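# Remove the arch's curved wooden support, leaving the arch intact

## Task

Pull the curved wooden support (the centring) out from beneath the arch so that the arch stays up on its own and none of its blocks shift. You may use any number of the four arms.

## Robot and tools

ROBOTS. There are four identical i2rt Big YAM arms: arm1, arm2, arm3 and arm4. Each has six joints, a two-finger gripper and a wrist camera. Feet (base_link) in the scene frame, in metres: arm1 at (+0.650, -0.006, +0.794), arm2 at (+0.000, +0.656, +0.746), arm3 at (-0.649, +0.006, +0.801), arm4 at (-0.003, -0.653, +0.754). Each foot faces along its own +x, so arm1 points toward -x, arm3 toward +x, arm2 toward -y and arm4 toward +y, all aimed at the middle. The table tops under the arms are at z=+0.720. The hand reaches roughly 1.0 m from the joint1 axis. Fixed room cameras: cam_back, cam_front, cam_top. Wrist cameras: arm1_cam_wrist, arm2_cam_wrist, arm3_cam_wrist, arm4_cam_wrist.

FRAME. A single scene frame is shared by everything: origin on the floor, +z up, metres. The hand point lies between the finger pads, about 1 cm back from the tips. The fingers point along the hand's +z and open and close along its y. hand_target is where the hand would be at the joint targets the drive currently holds; under load the real hand can fall short, and the printed hand position gets less accurate at long reach.

TOOL move. Each argument is named for a robot (arm1..arm4), plus an optional cameras list. A robot that is not named gets no new command but may still be pushing toward its earlier target. Inside a robot's object:
- joints: a dict of absolute targets keyed by joint name, in radians: joint1_rad (-2.879 to 2.879, turn about the foot, positive counter-clockwise seen from above), joint2_rad (0 to 3.141, shoulder), joint3_rad (0 to 3.019, elbow), joint4_rad (-1.692 to 1.57, hand pitch, positive raises the fingers), joint5_rad (-1.57 to 1.57, sideways swing, positive toward the arm's right), joint6_rad (-2.094 to 2.094, roll), and gripper_m (0 to 0.093, fingertip gap in metres, absolute).
- target: one list of seven numbers [x, y, z, qw, qx, qy, qz], an absolute hand pose in the scene frame (metres plus a unit quaternion). The hand travels in a straight line to it, starting from its hand_target. When target is given, joints may contain only gripper_m.
- speed: top speed of that path, 0.002 to 0.5 m/s, default 0.25. It is valid only with target. Rotation is capped at twice this value in rad/s.
- min_time_s: 0.1 to 8 s, the shortest duration for that robot's joint motions; it is used alongside joints.
All motions in one call start together. Hand paths in one call finish together, at the pace of the slowest. A path lasts 0.5 to 10 s and halts after 10 s; a single action lasts at most 15 s. Each control step clips the commanded pose to within 100 mm and 20 degrees of the measured one. Expect errors of a centimetre or more, overshoot near full stretch, and wide swings when moving by joints. Paths do not steer around objects or other arms. Unknown keys make a call invalid, and values out of range get it refused. After a refusal, the later calls in the same reply are skipped. A move with no action returns the full state, all images and the scene number.

TOOL wait: seconds (0 to 10) and optional cameras. Nothing new is commanded; it returns the state.
TOOL zoom_image: camera (a name) and region [x0, y0, x1, y1] in image pixels, with (0,0) at the top-left and at most 504 by 504. It works only on cameras in the newest images.
TOOL finished_scene: scene (integer, the current scene number). It ends the scene for good, and the arch must stay standing without help. Make no further calls in that reply.

RESULTS. Each robot lists joint_positions, velocities, torques, hand, hand_target, joint_status and hand_status. The line "move" gives each moved robot as done or its worst status. "as last shown" marks robots that were not commanded; their status reads "not commanded". The "pictures" line gives the image order, and images can lag the state slightly. Statuses: off_target (came to rest short and may still be pushing); time_out (the joint keeps a nearby target and goes on pushing; on_its_own lists what it does by itself, and "held at" is a target, not a reading); not_followed, "joint command not followed" or "pose unreachable" (a safety check held back the arm, though the gripper still acts). To stop a joint pushing, send its reported position. Velocities "within noise" means the arm is still. Torques are in N m, include gravity, and joints 3 and 4 wrap at ±28. Gripper: a firm grip reads up to about 0.005 narrower than the part (on some grippers about 0.002 wider); shut on nothing it reads 0.000 to 0.003. To release, command well above the reading. The force is about 50 to 64 N per pad.

CAMERAS. Calibrations are given in OpenCV form (fisheye for the wrist cameras, pinhole+radial for the room cameras) with T_world_to_cam. Room cameras may be off by a couple of degrees and millimetres, so they are most reliable near the image centre. Wrist camera poses come from the joint readings.

AVOID. Arms pressing hard on each other, including one gripper closing on another arm's fingers; the clearance check may act late. Pushing hard against the table, the arch or other fixed things. Dropping the support, releasing it while it moves, or knocking anything out of the work area. Disturbing arch blocks. Motors overheat if an arm is held stretched out, carries a load or pushes at an unreachable pose: MOTOR HOT appears at 85 °C, and at 100 °C the arm goes limp for 30 to 60 s ("limit_stop_at_motor_heat"; resend targets afterwards). Loose objects may occasionally get a small push. Time spent thinking lets the scene run on while the last command is held. Smooth, low-effort motion is preferred.

Each tool is called after ">>>" as name([rows], argument=value, ...), one row to a line, values as JSON.

## Session

>>> move()

Scene clock: 0.00 s.
Joint torques (N m): no reading
Motor temperatures (°C): arm1=[38 34 37 30 33 32 34] | arm2=[37 32 31 34 36 30 31] | arm3=[30 39 35 33 32 33 37] | arm4=[33 33 32 36 36 28 38]
Heat: arm1: hottest joint1_rad 38 °C; arm2: hottest joint1_rad 37 °C; arm3: hottest joint2_rad 39 °C; arm4: hottest gripper 38 °C.
Joint velocities: within noise
arm1.joint_positions: joint1_rad=-0.338 joint2_rad=+0.579 joint3_rad=+1.357 joint4_rad=-1.551 joint5_rad=-0.092 joint6_rad=+0.681 gripper_m=+0.09396
arm1.joint_status: not commanded
arm1.hand: x=+0.4682 y=+0.0429 z=+1.2854 quat_wxyz=(+0.101, +0.807, -0.442, -0.380) (m; scene frame)
arm1.hand_target: x=+0.4697 y=+0.0423 z=+1.2939 quat_wxyz=(+0.102, +0.803, -0.439, -0.390) (m; scene frame)
arm1.hand_status: not commanded
arm2.joint_positions: joint1_rad=-0.491 joint2_rad=+0.571 joint3_rad=+1.396 joint4_rad=-1.145 joint5_rad=+0.158 joint6_rad=+0.378 gripper_m=+0.09396
arm2.joint_status: not commanded
arm2.hand: x=-0.1424 y=+0.4717 z=+1.3418 quat_wxyz=(-0.330, -0.780, -0.216, +0.486) (m; scene frame)
arm2.hand_target: x=-0.1404 y=+0.4751 z=+1.3501 quat_wxyz=(-0.336, -0.774, -0.213, +0.492) (m; scene frame)
arm2.hand_status: not commanded
arm3.joint_positions: joint1_rad=-0.617 joint2_rad=+0.648 joint3_rad=+1.424 joint4_rad=-1.441 joint5_rad=-0.053 joint6_rad=+0.679 gripper_m=+0.09396
arm3.joint_status: not commanded
arm3.hand: x=-0.4492 y=-0.1083 z=+1.3285 quat_wxyz=(-0.435, -0.518, -0.735, -0.041) (m; scene frame)
arm3.hand_target: x=-0.4509 y=-0.1071 z=+1.3401 quat_wxyz=(-0.447, -0.514, -0.731, -0.042) (m; scene frame)
arm3.hand_status: not commanded
arm4.joint_positions: joint1_rad=-0.377 joint2_rad=+0.615 joint3_rad=+1.493 joint4_rad=-1.274 joint5_rad=+0.157 joint6_rad=-0.616 gripper_m=+0.09396
arm4.joint_status: not commanded
arm4.hand: x=+0.0978 y=-0.4603 z=+1.3602 quat_wxyz=(-0.554, +0.623, -0.545, -0.090) (m; scene frame)
arm4.hand_target: x=+0.0963 y=-0.4637 z=+1.3683 quat_wxyz=(-0.562, +0.618, -0.542, -0.093) (m; scene frame)
arm4.hand_status: not commanded
pictures: arm1_cam_wrist, arm2_cam_wrist, arm3_cam_wrist, arm4_cam_wrist, cam_back, cam_front, cam_top

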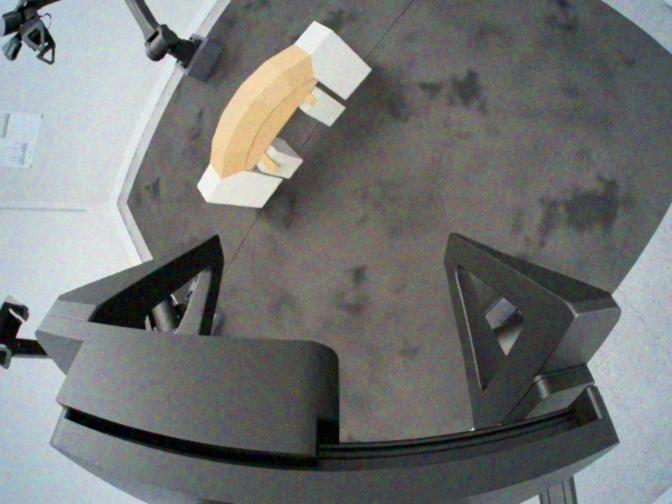

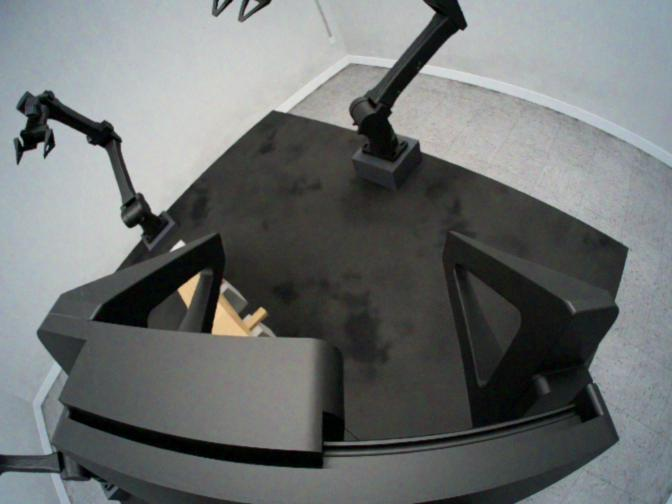

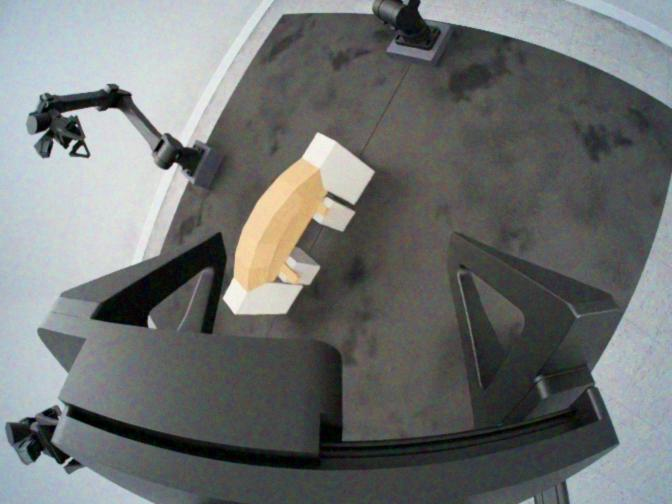

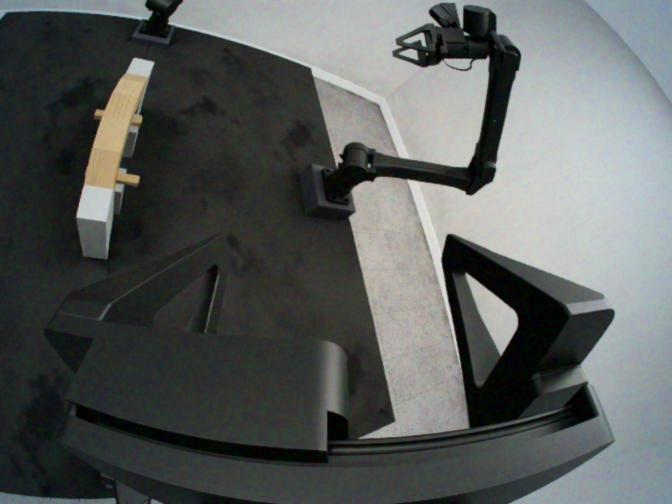

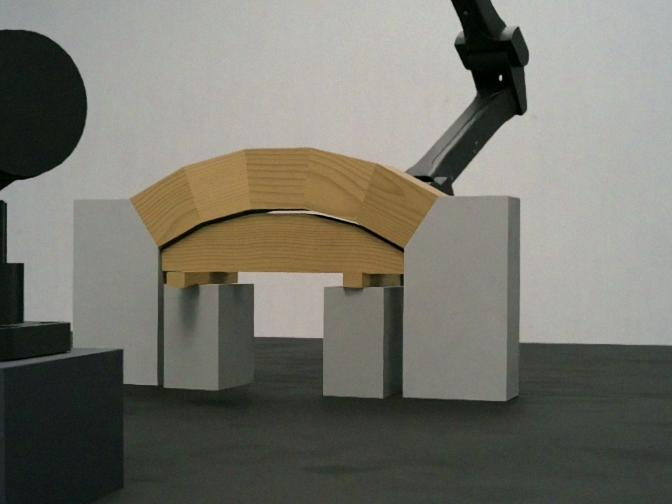

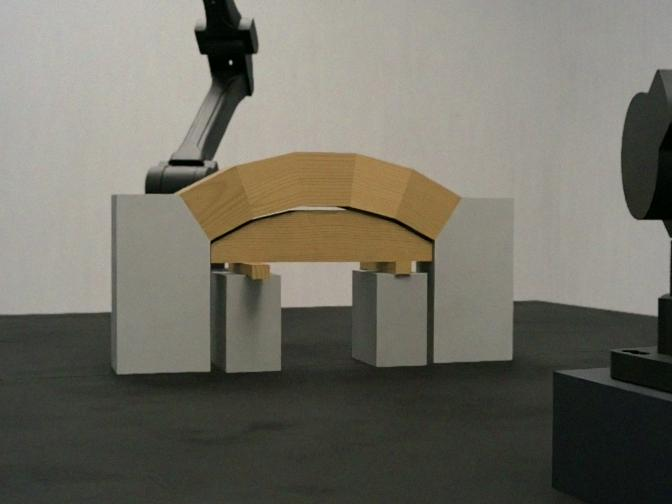

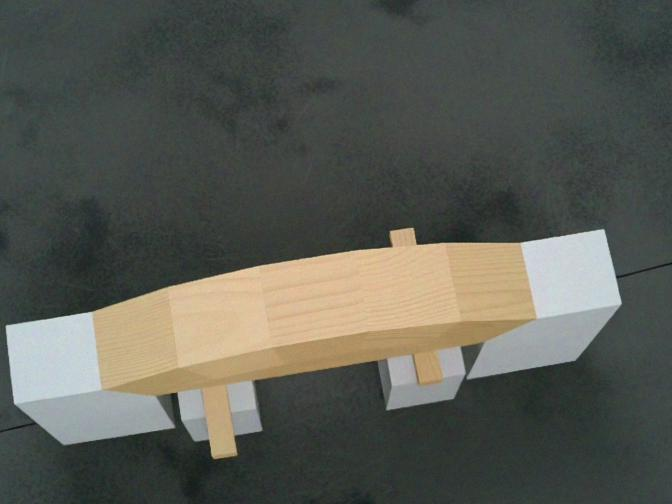

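>>> zoom_image(camera="cam_back", region=[130, 180, 440, 412])

>>> zoom_image(camera="cam_front", region=[180, 180, 480, 405])

>>> zoom_image(camera="cam_top", region=[130, 210, 634, 504])

>>> zoom_image(camera="arm4_cam_wrist", region=[40, 40, 200, 270])

Scaled by 1.626 from the camera's 672x504 image, which has a finer 960x720 frame.

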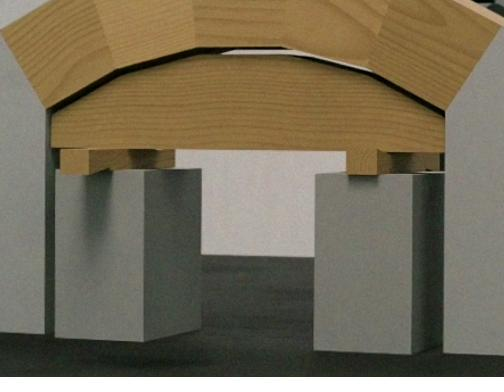

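Scaled by 1.680 from the camera's 672x504 image, which has a finer 960x720 frame.

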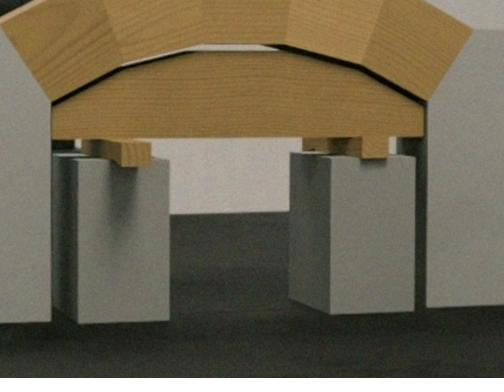

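Scaled by 1.000.

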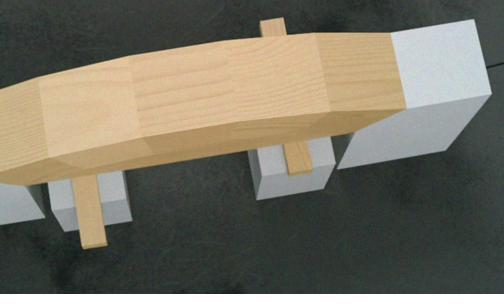

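Scaled by 2.191 from the camera's 672x504 image, which has a finer 960x720 frame.

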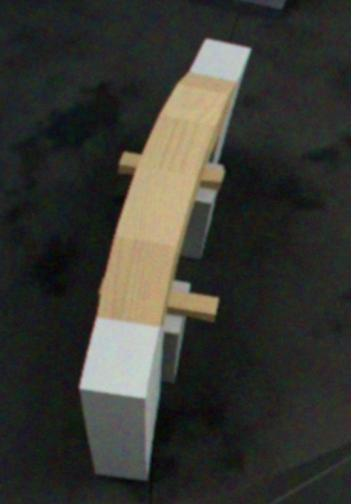

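>>> zoom_image(camera="cam_back", region=[150, 255, 270, 305])

>>> zoom_image(camera="cam_back", region=[310, 255, 430, 305])

>>> zoom_image(camera="cam_front", region=[190, 245, 310, 295])

>>> zoom_image(camera="cam_front", region=[330, 245, 450, 295])

Scaled by 4.200 from the camera's 672x504 image, which has a finer 960x720 frame.

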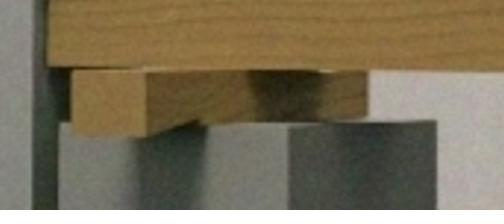

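Scaled by 4.200 from the camera's 672x504 image, which has a finer 960x720 frame.

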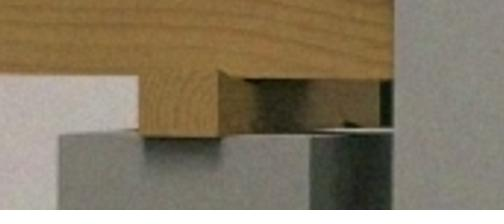

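Scaled by 4.200 from the camera's 672x504 image, which has a finer 960x720 frame.

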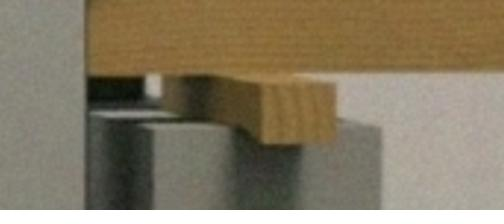

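Scaled by 4.200 from the camera's 672x504 image, which has a finer 960x720 frame.

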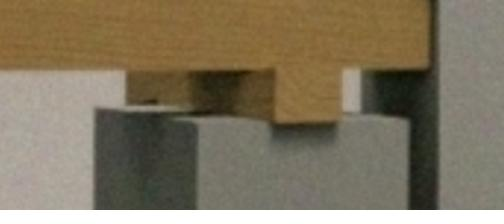

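>>> move(arm3={"target": [-0.19, 0.103, 0.90, 0.573, 0.0357, 0.8184, -0.025], "joints": {"gripper_m": 0.06}, "speed": 0.25}, arm1={"target": [0.20, -0.102, 0.90, 0.025, -0.8184, 0.0357, 0.573], "joints": {"gripper_m": 0.06}, "speed": 0.25}, cameras=["arm1_cam_wrist", "arm3_cam_wrist"])

Scene clock: 9.03 s.
Joint torques (N m): arm1=[0.15 -5.19 4.9 3.36 0.01 -0.22] | arm2=[0.97 3.78 9.48 2.47 0.09 -0.03] | arm3=[0.15 -6.83 8.42 2.18 0.11 -0.08] | arm4=[-1.2 4.13 8.27 2.28 0.04 0.05]
Motor temperatures (°C): arm1=[38 34 38 30 33 32 34] | arm2=[36 32 32 34 36 29 31] | arm3=[30 39 38 33 32 33 37] | arm4=[33 33 33 36 36 28 38]
Heat: arm1: hottest joint1_rad 38 °C; arm2: hottest joint1_rad 36 °C; arm3: hottest joint2_rad 39 °C; arm4: hottest gripper 38 °C.
move: arm1 done; arm3 off_target
Joint velocities: within noise
arm1.joint_positions: joint1_rad=+0.381 joint2_rad=+1.401 joint3_rad=+0.425 joint4_rad=+0.588 joint5_rad=+0.420 joint6_rad=+0.185 gripper_m=+0.06011
arm1.joint_status: all done
arm1.hand: x=+0.2001 y=-0.0983 z=+0.9057 quat_wxyz=(-0.025, +0.818, -0.044, -0.573) (m; scene frame)
arm1.hand_target: x=+0.2002 y=-0.1019 z=+0.9000 quat_wxyz=(-0.025, +0.819, -0.036, -0.573) (m; scene frame)
arm1.hand_status: done (0.007 m and 1.0 deg from the pose sent, 0.491 m and 54.0 deg at the start)
arm2, arm4: as last shown
arm3.joint_positions: joint1_rad=+0.318 joint2_rad=+1.439 joint3_rad=+0.417 joint4_rad=+0.624 joint5_rad=+0.420 joint6_rad=+0.177 gripper_m=+0.06009
arm3.joint_status: all done
arm3.hand: x=-0.1986 y=+0.0978 z=+0.8956 quat_wxyz=(-0.565, -0.040, -0.824, +0.028) (m; scene frame)
arm3.hand_target: x=-0.1903 y=+0.1030 z=+0.9002 quat_wxyz=(-0.573, -0.036, -0.818, +0.025) (m; scene frame)
arm3.hand_status: off_target (0.011 m and 1.3 deg from the pose sent, 0.544 m and 59.4 deg at the start)
pictures: arm1_cam_wrist, arm3_cam_wrist
camera_calibration:
arm1_cam_wrist: T_world_to_cam=[[0.11351, 0.993525, -0.00489287, 0.0782322], [0.818365, -0.096288, -0.566575, 0.343063], [-0.563377, 0.0603075, -0.823996, 0.992698], [0, 0, 0, 1]] pos_world=[0.269633, -0.10456, 1.01273]
arm3_cam_wrist: T_world_to_cam=[[-0.0858981, -0.996263, -0.00898775, 0.0892283], [-0.850706, 0.0780376, -0.519817, 0.290891], [0.518576, -0.0370053, -0.85423, 0.999513], [0, 0, 0, 1]] pos_world=[-0.263196, 0.103182, 1.00583]

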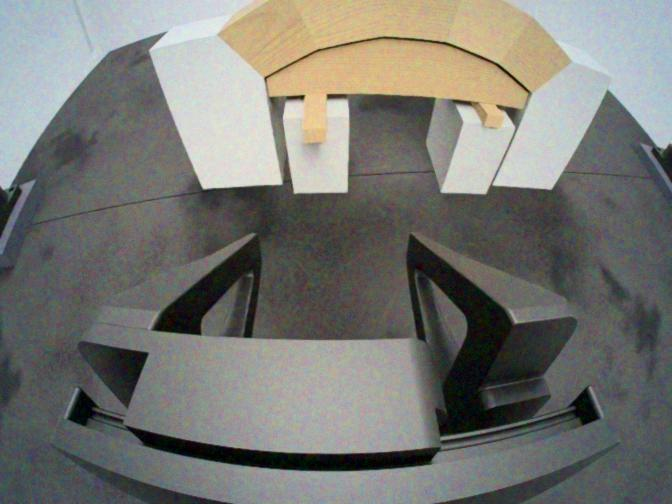

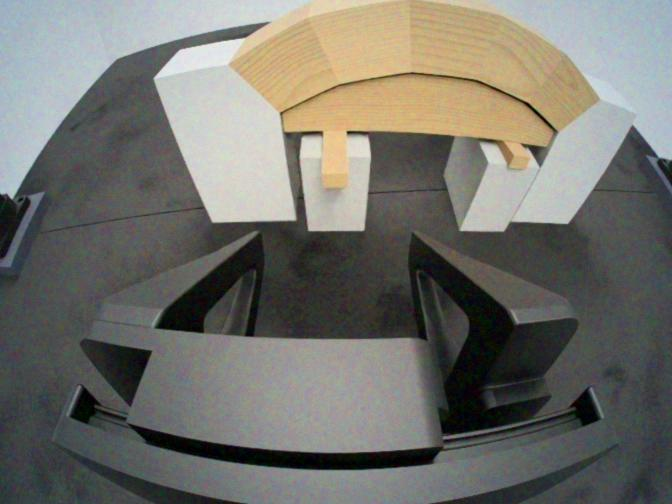

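>>> zoom_image(camera="arm3_cam_wrist", region=[270, 110, 400, 240])

>>> zoom_image(camera="arm1_cam_wrist", region=[260, 70, 380, 200])

Scaled by 3.877 from the camera's 672x504 image, which has a finer 960x720 frame.

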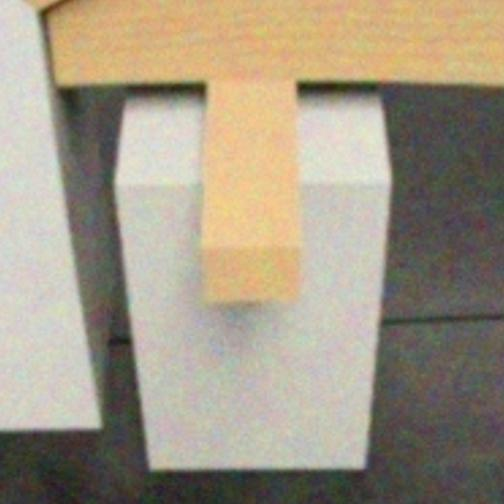

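Scaled by 3.877 from the camera's 672x504 image, which has a finer 960x720 frame.

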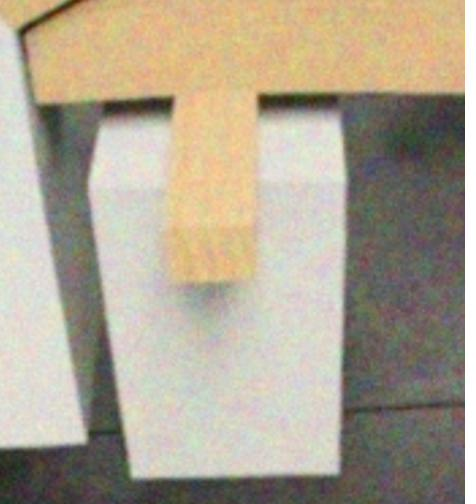

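>>> move(arm3={"target": [-0.083, 0.094, 0.842, 0.573, 0.0357, 0.8184, -0.025], "speed": 0.15}, arm1={"target": [0.016, -0.099, 0.838, 0.025, -0.8184, 0.0357, 0.573], "speed": 0.15}, cameras=["arm1_cam_wrist", "arm3_cam_wrist", "cam_top", "cam_front","cam_back"])

Scene clock: 12.50 s.
Joint torques (N m): arm1=[-1.49 -12.45 7.57 2.44 -0.04 -0.25] | arm2=[1.2 3.9 9.48 2.5 0.1 -0.03] | arm3=[-0.67 -11.4 8.66 2.19 0.1 -0.04] | arm4=[-1.32 4.89 8.2 2.14 0.05 0.1]
Motor temperatures (°C): arm1=[38 34 38 30 32 32 34] | arm2=[36 32 32 34 36 29 30] | arm3=[30 39 38 33 32 33 37] | arm4=[33 33 33 36 36 28 38]
Heat: arm1: hottest joint1_rad 38 °C; arm2: hottest joint1_rad 36 °C; arm3: hottest joint2_rad 39 °C; arm4: hottest gripper 38 °C.
move: arm1 off_target; arm3 off_target
Joint velocities: within noise
arm1.joint_positions: joint1_rad=+0.261 joint2_rad=+1.907 joint3_rad=+0.857 joint4_rad=+0.671 joint5_rad=+0.290 joint6_rad=+0.129 gripper_m=+0.06011
arm1.joint_status: not commanded
arm1.hand: x=+0.0315 y=-0.1039 z=+0.8408 quat_wxyz=(-0.020, +0.821, -0.035, -0.570) (m; scene frame)
arm1.hand_target: x=+0.0168 y=-0.0987 z=+0.8383 quat_wxyz=(-0.025, +0.818, -0.036, -0.573) (m; scene frame)
arm1.hand_status: off_target (0.016 m and 0.7 deg from the pose sent, 0.196 m and 1.0 deg at the start)
arm2, arm4: as last shown
arm3.joint_positions: joint1_rad=+0.220 joint2_rad=+1.815 joint3_rad=+0.658 joint4_rad=+0.761 joint5_rad=+0.317 joint6_rad=+0.134 gripper_m=+0.06009
arm3.joint_status: not commanded
arm3.hand: x=-0.0996 y=+0.0948 z=+0.8357 quat_wxyz=(-0.559, -0.034, -0.828, +0.025) (m; scene frame)
arm3.hand_target: x=-0.0838 y=+0.0938 z=+0.8422 quat_wxyz=(-0.573, -0.036, -0.819, +0.025) (m; scene frame)
arm3.hand_status: off_target (0.018 m and 1.9 deg from the pose sent, 0.127 m and 1.3 deg at the start)
pictures: arm1_cam_wrist, arm3_cam_wrist, cam_back, cam_front, cam_top
camera_calibration:
arm1_cam_wrist: T_world_to_cam=[[0.0926888, 0.995694, -0.00135831, 0.100564], [0.825651, -0.0776219, -0.558816, 0.438956], [-0.556516, 0.0506745, -0.82929, 0.847738], [0, 0, 0, 1]] pos_world=[0.100034, -0.109017, 0.948453]
arm3_cam_wrist: T_world_to_cam=[[-0.0731802, -0.997297, -0.00661897, 0.0935779], [-0.858777, 0.0663875, -0.50803, 0.334602], [0.507096, -0.0314935, -0.861314, 0.901084], [0, 0, 0, 1]] pos_world=[-0.162739, 0.0994898, 0.946724]

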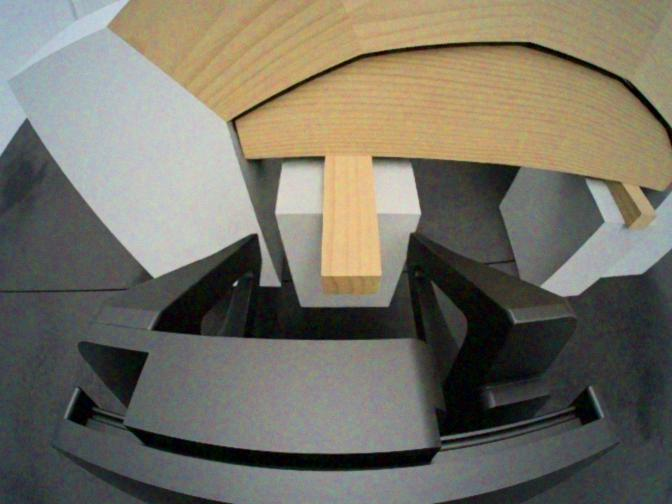

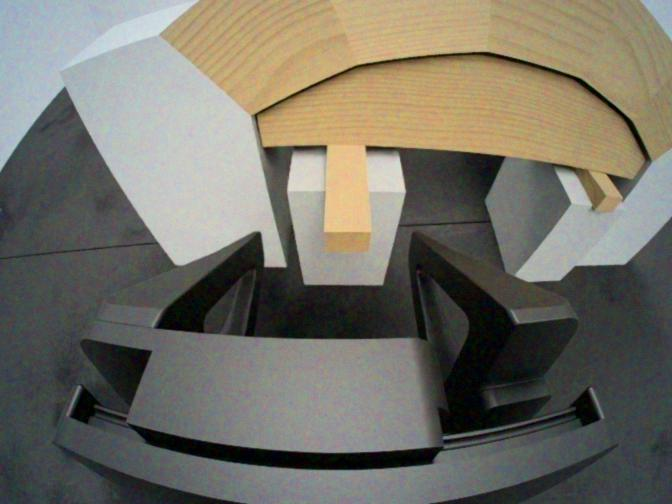

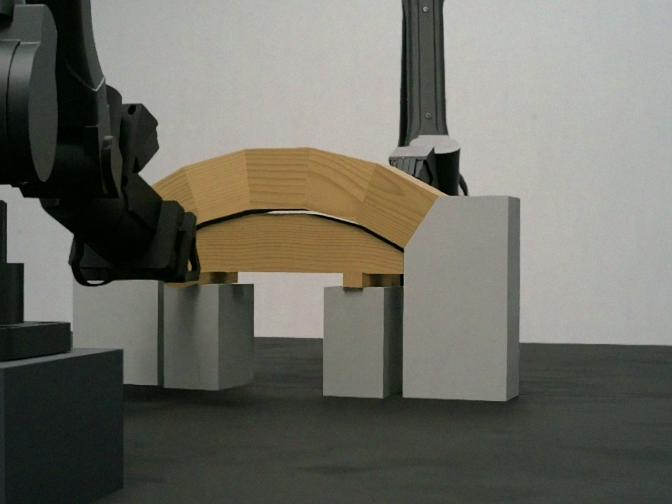

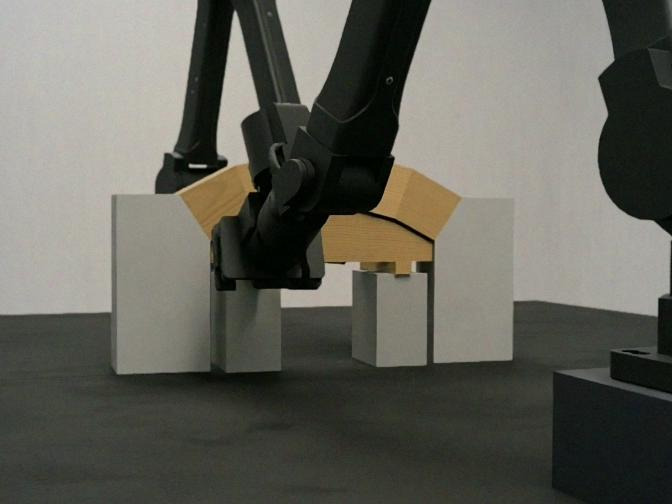

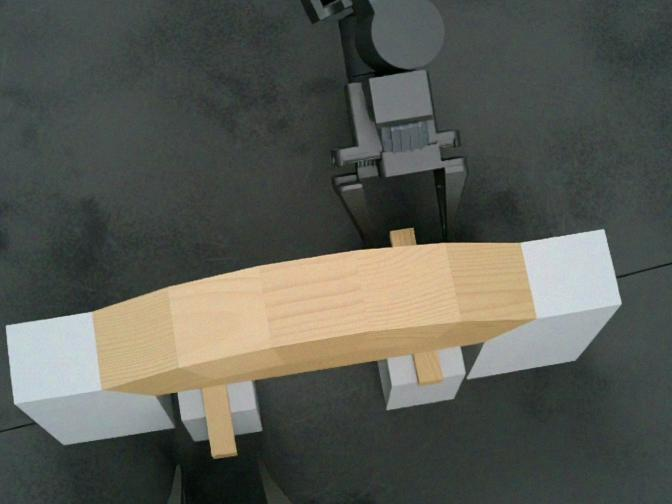

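>>> move(arm3={"target": [-0.070, 0.089, 0.847, 0.573, 0.0357, 0.8184, -0.025], "speed": 0.05}, arm1={"target": [-0.003, -0.094, 0.836, 0.025, -0.8184, 0.0357, 0.573], "speed": 0.05}, cameras=["arm1_cam_wrist", "arm3_cam_wrist"])

Scene clock: 13.87 s.
Joint torques (N m): arm1=[-2.43 -12.45 9.11 1.73 -0.2 -0.24] | arm2=[1.26 3.9 9.48 2.5 0.11 -0.01] | arm3=[-1.14 -12.04 9.07 1.05 0.07 -0.03] | arm4=[-1.38 4.6 8.24 2.36 0.04 0.08]
Motor temperatures (°C): arm1=[38 34 38 30 32 32 34] | arm2=[36 32 33 34 35 29 30] | arm3=[30 39 38 33 32 33 37] | arm4=[33 33 33 36 36 28 38]
Heat: arm1: hottest joint1_rad 38 °C; arm2: hottest joint1_rad 36 °C; arm3: hottest joint2_rad 39 °C; arm4: hottest gripper 38 °C.
move: arm1 off_target; arm3 off_target
Joint velocities: within noise
arm1.joint_positions: joint1_rad=+0.254 joint2_rad=+1.929 joint3_rad=+0.883 joint4_rad=+0.669 joint5_rad=+0.277 joint6_rad=+0.124 gripper_m=+0.06010
arm1.joint_status: not commanded
arm1.hand: x=+0.0221 y=-0.1035 z=+0.8375 quat_wxyz=(-0.019, +0.821, -0.032, -0.570) (m; scene frame)
arm1.hand_target: x=-0.0009 y=-0.0934 z=+0.8367 quat_wxyz=(-0.025, +0.818, -0.036, -0.573) (m; scene frame)
arm1.hand_status: off_target (0.027 m and 1.0 deg from the pose sent, 0.036 m and 0.7 deg at the start)
arm2, arm4: as last shown
arm3.joint_positions: joint1_rad=+0.201 joint2_rad=+1.816 joint3_rad=+0.691 joint4_rad=+0.761 joint5_rad=+0.299 joint6_rad=+0.127 gripper_m=+0.06009
arm3.joint_status: not commanded
arm3.hand: x=-0.0840 y=+0.0908 z=+0.8471 quat_wxyz=(-0.571, -0.037, -0.820, +0.021) (m; scene frame)
arm3.hand_target: x=-0.0705 y=+0.0888 z=+0.8472 quat_wxyz=(-0.573, -0.036, -0.818, +0.025) (m; scene frame)
arm3.hand_status: off_target (0.014 m and 0.5 deg from the pose sent, 0.032 m and 1.9 deg at the start)
pictures: arm1_cam_wrist, arm3_cam_wrist
camera_calibration:
arm1_cam_wrist: T_world_to_cam=[[0.0867293, 0.996231, -0.00110032, 0.100958], [0.82604, -0.0725303, -0.558925, 0.44544], [-0.556898, 0.0475662, -0.829218, 0.839555], [0, 0, 0, 1]] pos_world=[0.0908385, -0.108204, 0.945252]
arm3_cam_wrist: T_world_to_cam=[[-0.0730012, -0.997203, -0.0160305, 0.098768], [-0.843968, 0.0703319, -0.531762, 0.375146], [0.531402, -0.0252901, -0.846742, 0.892069], [0, 0, 0, 1]] pos_world=[-0.150226, 0.0946676, 0.956424]

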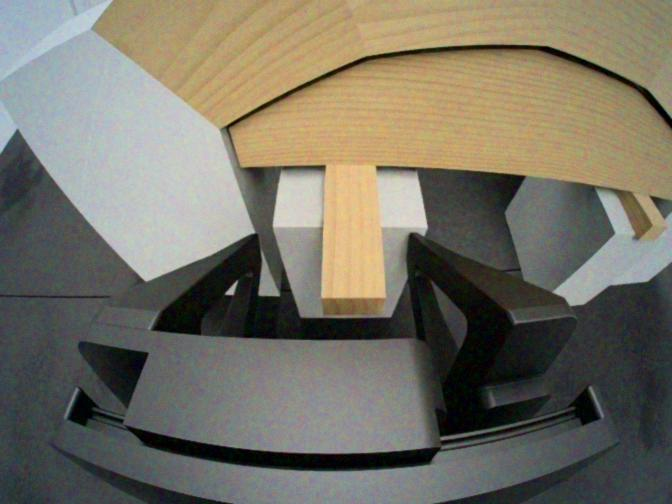

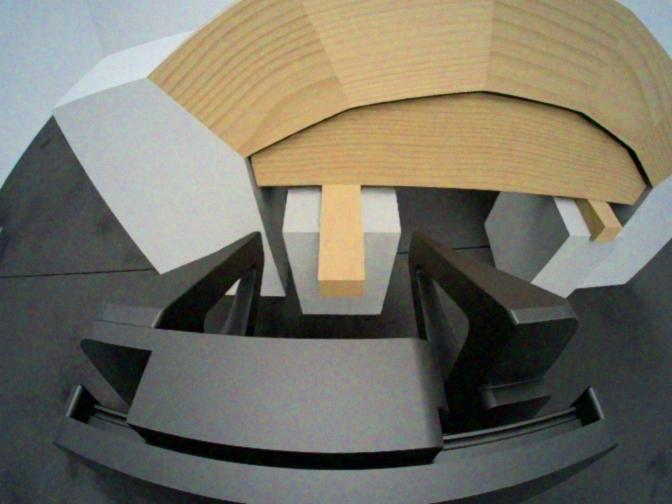

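>>> move(arm3={"target": [-0.070, 0.089, 0.837, 0.573, 0.0357, 0.8184, -0.025], "speed": 0.05}, arm1={"target": [-0.006, -0.086, 0.836, 0.025, -0.8184, 0.0357, 0.573], "speed": 0.05}, cameras=["arm1_cam_wrist", "arm3_cam_wrist"])

Scene clock: 15.47 s.
Joint torques (N m): arm1=[-3.49 -12.34 9.24 1.77 -0.41 -0.25] | arm2=[1.2 3.9 9.51 2.44 0.1 -0.03] | arm3=[-0.97 -11.93 8.79 2.22 0.1 -0.03] | arm4=[-1.2 4.31 8.28 2.29 0.04 0.08]
Motor temperatures (°C): arm1=[38 34 38 30 32 32 34] | arm2=[36 32 33 34 35 29 30] | arm3=[30 39 38 33 32 33 37] | arm4=[33 33 33 36 36 28 38]
Heat: arm1: hottest joint1_rad 38 °C; arm2: hottest joint1_rad 36 °C; arm3: hottest joint2_rad 39 °C; arm4: hottest gripper 38 °C.
move: arm1 off_target; arm3 off_target
Joint velocities: within noise
arm1.joint_positions: joint1_rad=+0.251 joint2_rad=+1.929 joint3_rad=+0.883 joint4_rad=+0.668 joint5_rad=+0.267 joint6_rad=+0.118 gripper_m=+0.06010
arm1.joint_status: not commanded
arm1.hand: x=+0.0218 y=-0.1033 z=+0.8373 quat_wxyz=(-0.017, +0.822, -0.028, -0.569) (m; scene frame)
arm1.hand_target: x=-0.0032 y=-0.0853 z=+0.8369 quat_wxyz=(-0.025, +0.818, -0.036, -0.573) (m; scene frame)
arm1.hand_status: off_target (0.033 m and 1.4 deg from the pose sent, 0.033 m and 1.0 deg at the start)
arm2, arm4: as last shown
arm3.joint_positions: joint1_rad=+0.201 joint2_rad=+1.847 joint3_rad=+0.691 joint4_rad=+0.761 joint5_rad=+0.299 joint6_rad=+0.127 gripper_m=+0.06009
arm3.joint_status: not commanded
arm3.hand: x=-0.0868 y=+0.0900 z=+0.8303 quat_wxyz=(-0.559, -0.034, -0.828, +0.025) (m; scene frame)
arm3.hand_target: x=-0.0707 y=+0.0888 z=+0.8374 quat_wxyz=(-0.573, -0.036, -0.818, +0.025) (m; scene frame)
arm3.hand_status: off_target (0.018 m and 2.0 deg from the pose sent, 0.017 m and 0.5 deg at the start)
pictures: arm1_cam_wrist, arm3_cam_wrist
camera_calibration:
arm1_cam_wrist: T_world_to_cam=[[0.0782229, 0.996936, 0.000879847, 0.0994591], [0.827577, -0.0644423, -0.557641, 0.445297], [-0.555876, 0.0443484, -0.830082, 0.839467], [0, 0, 0, 1]] pos_world=[0.090342, -0.107687, 0.945055]
arm3_cam_wrist: T_world_to_cam=[[-0.0734189, -0.99728, -0.00653227, 0.0896954], [-0.859532, 0.0665972, -0.506724, 0.342112], [0.50578, -0.0315884, -0.862084, 0.890262], [0, 0, 0, 1]] pos_world=[-0.149635, 0.0947897, 0.941423]

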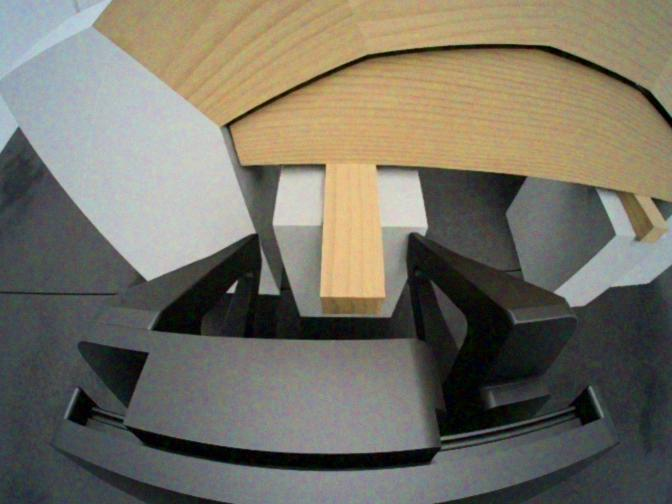

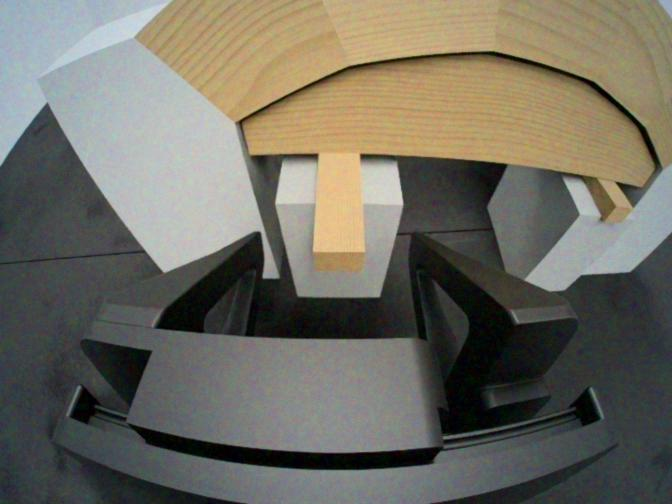

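>>> move(arm3={"joints": {"gripper_m": 0.026}}, arm1={"joints": {"gripper_m": 0.026}}, cameras=["arm1_cam_wrist", "arm3_cam_wrist"])

Scene clock: 16.63 s.
Joint torques (N m): arm1=[-2.37 -12.51 9.24 2.4 -0.51 -0.26] | arm2=[1.14 3.66 9.55 2.48 0.1 -0.01] | arm3=[-1.03 -12.04 8.76 2.24 0.1 -0.03] | arm4=[-0.67 4.42 8.31 2.24 0.03 0.06]
Motor temperatures (°C): arm1=[38 34 38 30 32 32 34] | arm2=[36 32 33 34 35 29 30] | arm3=[30 40 38 33 32 33 37] | arm4=[33 33 33 36 36 28 38]
Heat: arm1: hottest joint1_rad 38 °C; arm2: hottest joint1_rad 36 °C; arm3: hottest joint2_rad 40 °C; arm4: hottest gripper 38 °C.
move: arm1 done; arm3 done
Joint velocities: within noise
arm1.joint_positions: joint1_rad=+0.233 joint2_rad=+1.933 joint3_rad=+0.883 joint4_rad=+0.654 joint5_rad=+0.270 joint6_rad=+0.118 gripper_m=+0.02620
arm1.joint_status: all done
arm1.hand: x=+0.0217 y=-0.0911 z=+0.8323 quat_wxyz=(-0.025, +0.826, -0.035, -0.562) (m; scene frame)
arm1.hand_target: x=-0.0032 y=-0.0851 z=+0.8368 quat_wxyz=(-0.025, +0.818, -0.036, -0.573) (m; scene frame)
arm1.hand_status: not commanded
arm2, arm4: as last shown
arm3.joint_positions: joint1_rad=+0.201 joint2_rad=+1.847 joint3_rad=+0.691 joint4_rad=+0.761 joint5_rad=+0.299 joint6_rad=+0.127 gripper_m=+0.02615
arm3.joint_status: all done
arm3.hand: x=-0.0868 y=+0.0900 z=+0.8303 quat_wxyz=(-0.559, -0.034, -0.828, +0.025) (m; scene frame)
arm3.hand_target: x=-0.0707 y=+0.0888 z=+0.8374 quat_wxyz=(-0.573, -0.036, -0.818, +0.025) (m; scene frame)
arm3.hand_status: not commanded
pictures: arm1_cam_wrist, arm3_cam_wrist
camera_calibration:
arm1_cam_wrist: T_world_to_cam=[[0.0989671, 0.995066, 0.00705689, 0.0814696], [0.835054, -0.0791916, -0.544439, 0.43089], [-0.541194, 0.0597745, -0.838771, 0.843102], [0, 0, 0, 1]] pos_world=[0.0884031, -0.0973408, 0.941188]
arm3_cam_wrist: T_world_to_cam=[[-0.0733169, -0.99729, -0.00611598, 0.089321], [-0.859546, 0.0662981, -0.50674, 0.342154], [0.505772, -0.0318956, -0.862077, 0.890284], [0, 0, 0, 1]] pos_world=[-0.149635, 0.094791, 0.941423]

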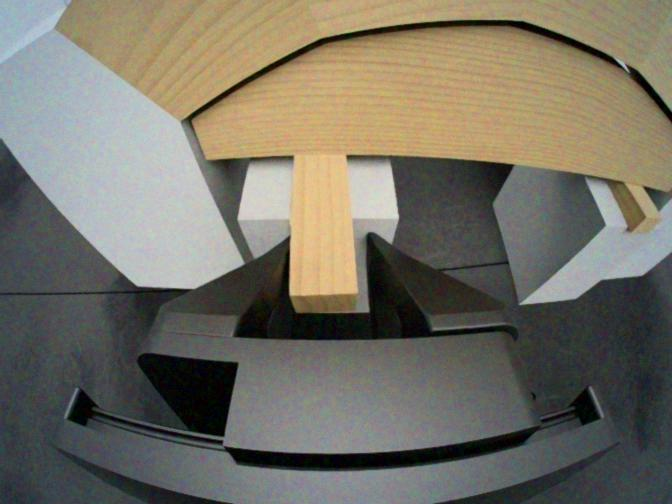

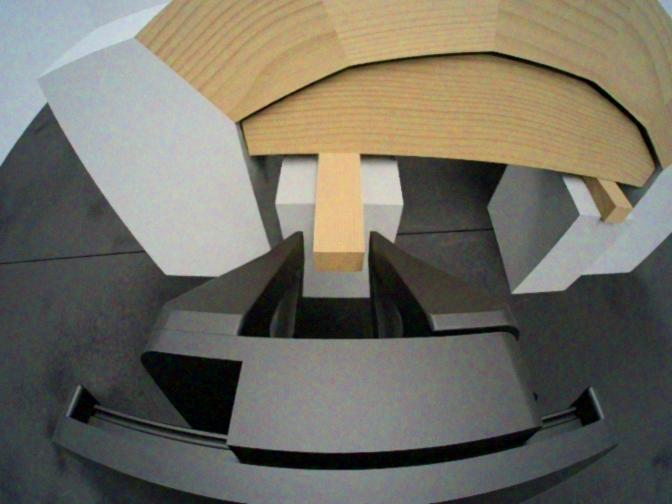

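>>> move(arm3={"joints": {"gripper_m": 0.011}}, arm1={"target": [0.016, -0.093, 0.838, 0.025, -0.8184, 0.0357, 0.573], "speed": 0.05, "joints": {"gripper_m": 0.011}}, cameras=["arm1_cam_wrist", "arm3_cam_wrist"])

Scene clock: 17.90 s.
Joint torques (N m): arm1=[-0.15 -15.03 5.45 3.33 0.25 -0.15] | arm2=[1.14 3.6 9.47 2.43 0.09 -0.02] | arm3=[-1.03 -11.87 8.75 2.22 0.1 -0.03] | arm4=[-1.14 4.72 8.23 2.29 0.06 0.1]
Motor temperatures (°C): arm1=[38 34 38 30 32 32 34] | arm2=[36 32 33 34 35 29 30] | arm3=[30 40 39 33 32 33 37] | arm4=[33 33 33 36 36 28 38]
Heat: arm1: hottest joint1_rad 38 °C; arm2: hottest joint1_rad 36 °C; arm3: hottest joint2_rad 40 °C; arm4: hottest gripper 38 °C.
move: arm1 off_target; arm3 off_target
Joint velocities: within noise
arm1.joint_positions: joint1_rad=+0.232 joint2_rad=+1.935 joint3_rad=+0.882 joint4_rad=+0.654 joint5_rad=+0.271 joint6_rad=+0.118 gripper_m=+0.01697
arm1.joint_status: gripper_m off_target (ended at +0.01699, target +0.01100)
arm1.hand: x=+0.0223 y=-0.0903 z=+0.8306 quat_wxyz=(-0.026, +0.827, -0.036, -0.561) (m; scene frame)
arm1.hand_target: x=+0.0163 y=-0.0929 z=+0.8379 quat_wxyz=(-0.025, +0.819, -0.036, -0.573) (m; scene frame)
arm1.hand_status: done (0.010 m and 1.7 deg from the pose sent, 0.008 m and 1.5 deg at the start)
arm2, arm4: as last shown
arm3.joint_positions: joint1_rad=+0.201 joint2_rad=+1.847 joint3_rad=+0.691 joint4_rad=+0.761 joint5_rad=+0.299 joint6_rad=+0.127 gripper_m=+0.01715
arm3.joint_status: gripper_m off_target (ended at +0.01718, target +0.01100)
arm3.hand: x=-0.0867 y=+0.0900 z=+0.8304 quat_wxyz=(-0.559, -0.034, -0.828, +0.025) (m; scene frame)
arm3.hand_target: x=-0.0707 y=+0.0888 z=+0.8374 quat_wxyz=(-0.573, -0.036, -0.818, +0.025) (m; scene frame)
arm3.hand_status: not commanded
pictures: arm1_cam_wrist, arm3_cam_wrist
camera_calibration:
arm1_cam_wrist: T_world_to_cam=[[0.100751, 0.994877, 0.00831588, 0.0795099], [0.836467, -0.0801776, -0.542121, 0.427561], [-0.538676, 0.0615753, -0.84026, 0.843269], [0, 0, 0, 1]] pos_world=[0.0885975, -0.0967463, 0.939693]
arm3_cam_wrist: T_world_to_cam=[[-0.0733473, -0.997287, -0.00627975, 0.0894631], [-0.859359, 0.0663959, -0.507044, 0.342424], [0.506086, -0.0317938, -0.861897, 0.890289], [0, 0, 0, 1]] pos_world=[-0.149736, 0.0947905, 0.941523]

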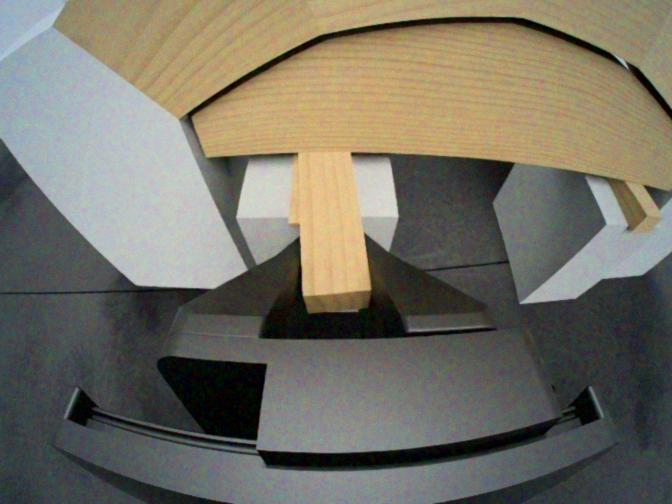

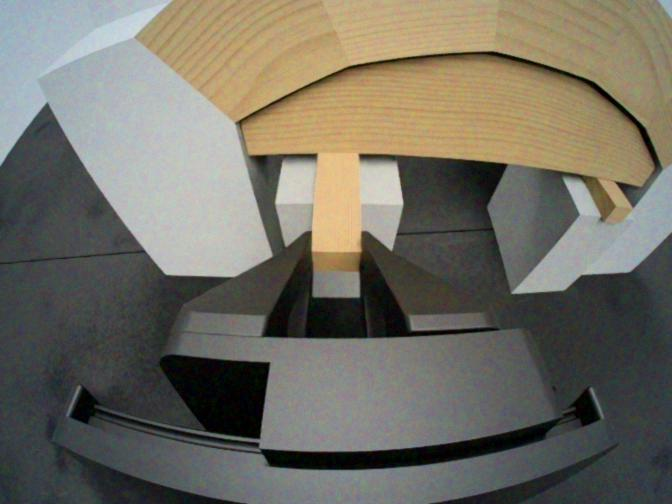

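>>> zoom_image(camera="arm1_cam_wrist", region=[220, 130, 420, 330])

>>> zoom_image(camera="arm3_cam_wrist", region=[240, 130, 440, 330])

Scaled by 2.520 from the camera's 672x504 image, which has a finer 960x720 frame.

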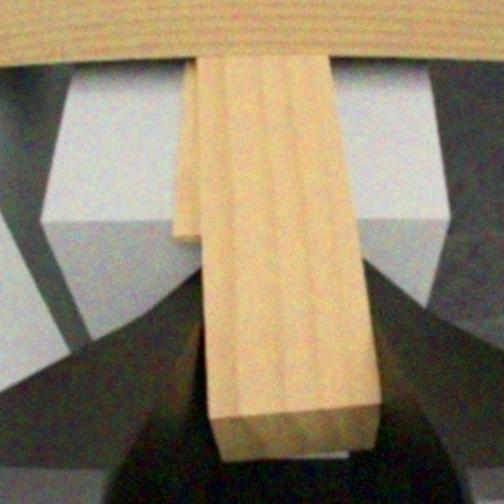

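Scaled by 2.520 from the camera's 672x504 image, which has a finer 960x720 frame.

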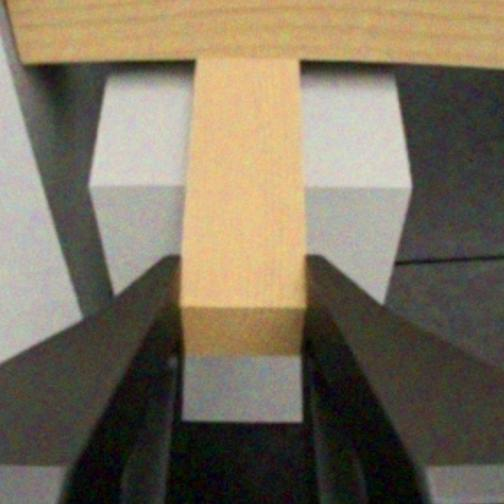

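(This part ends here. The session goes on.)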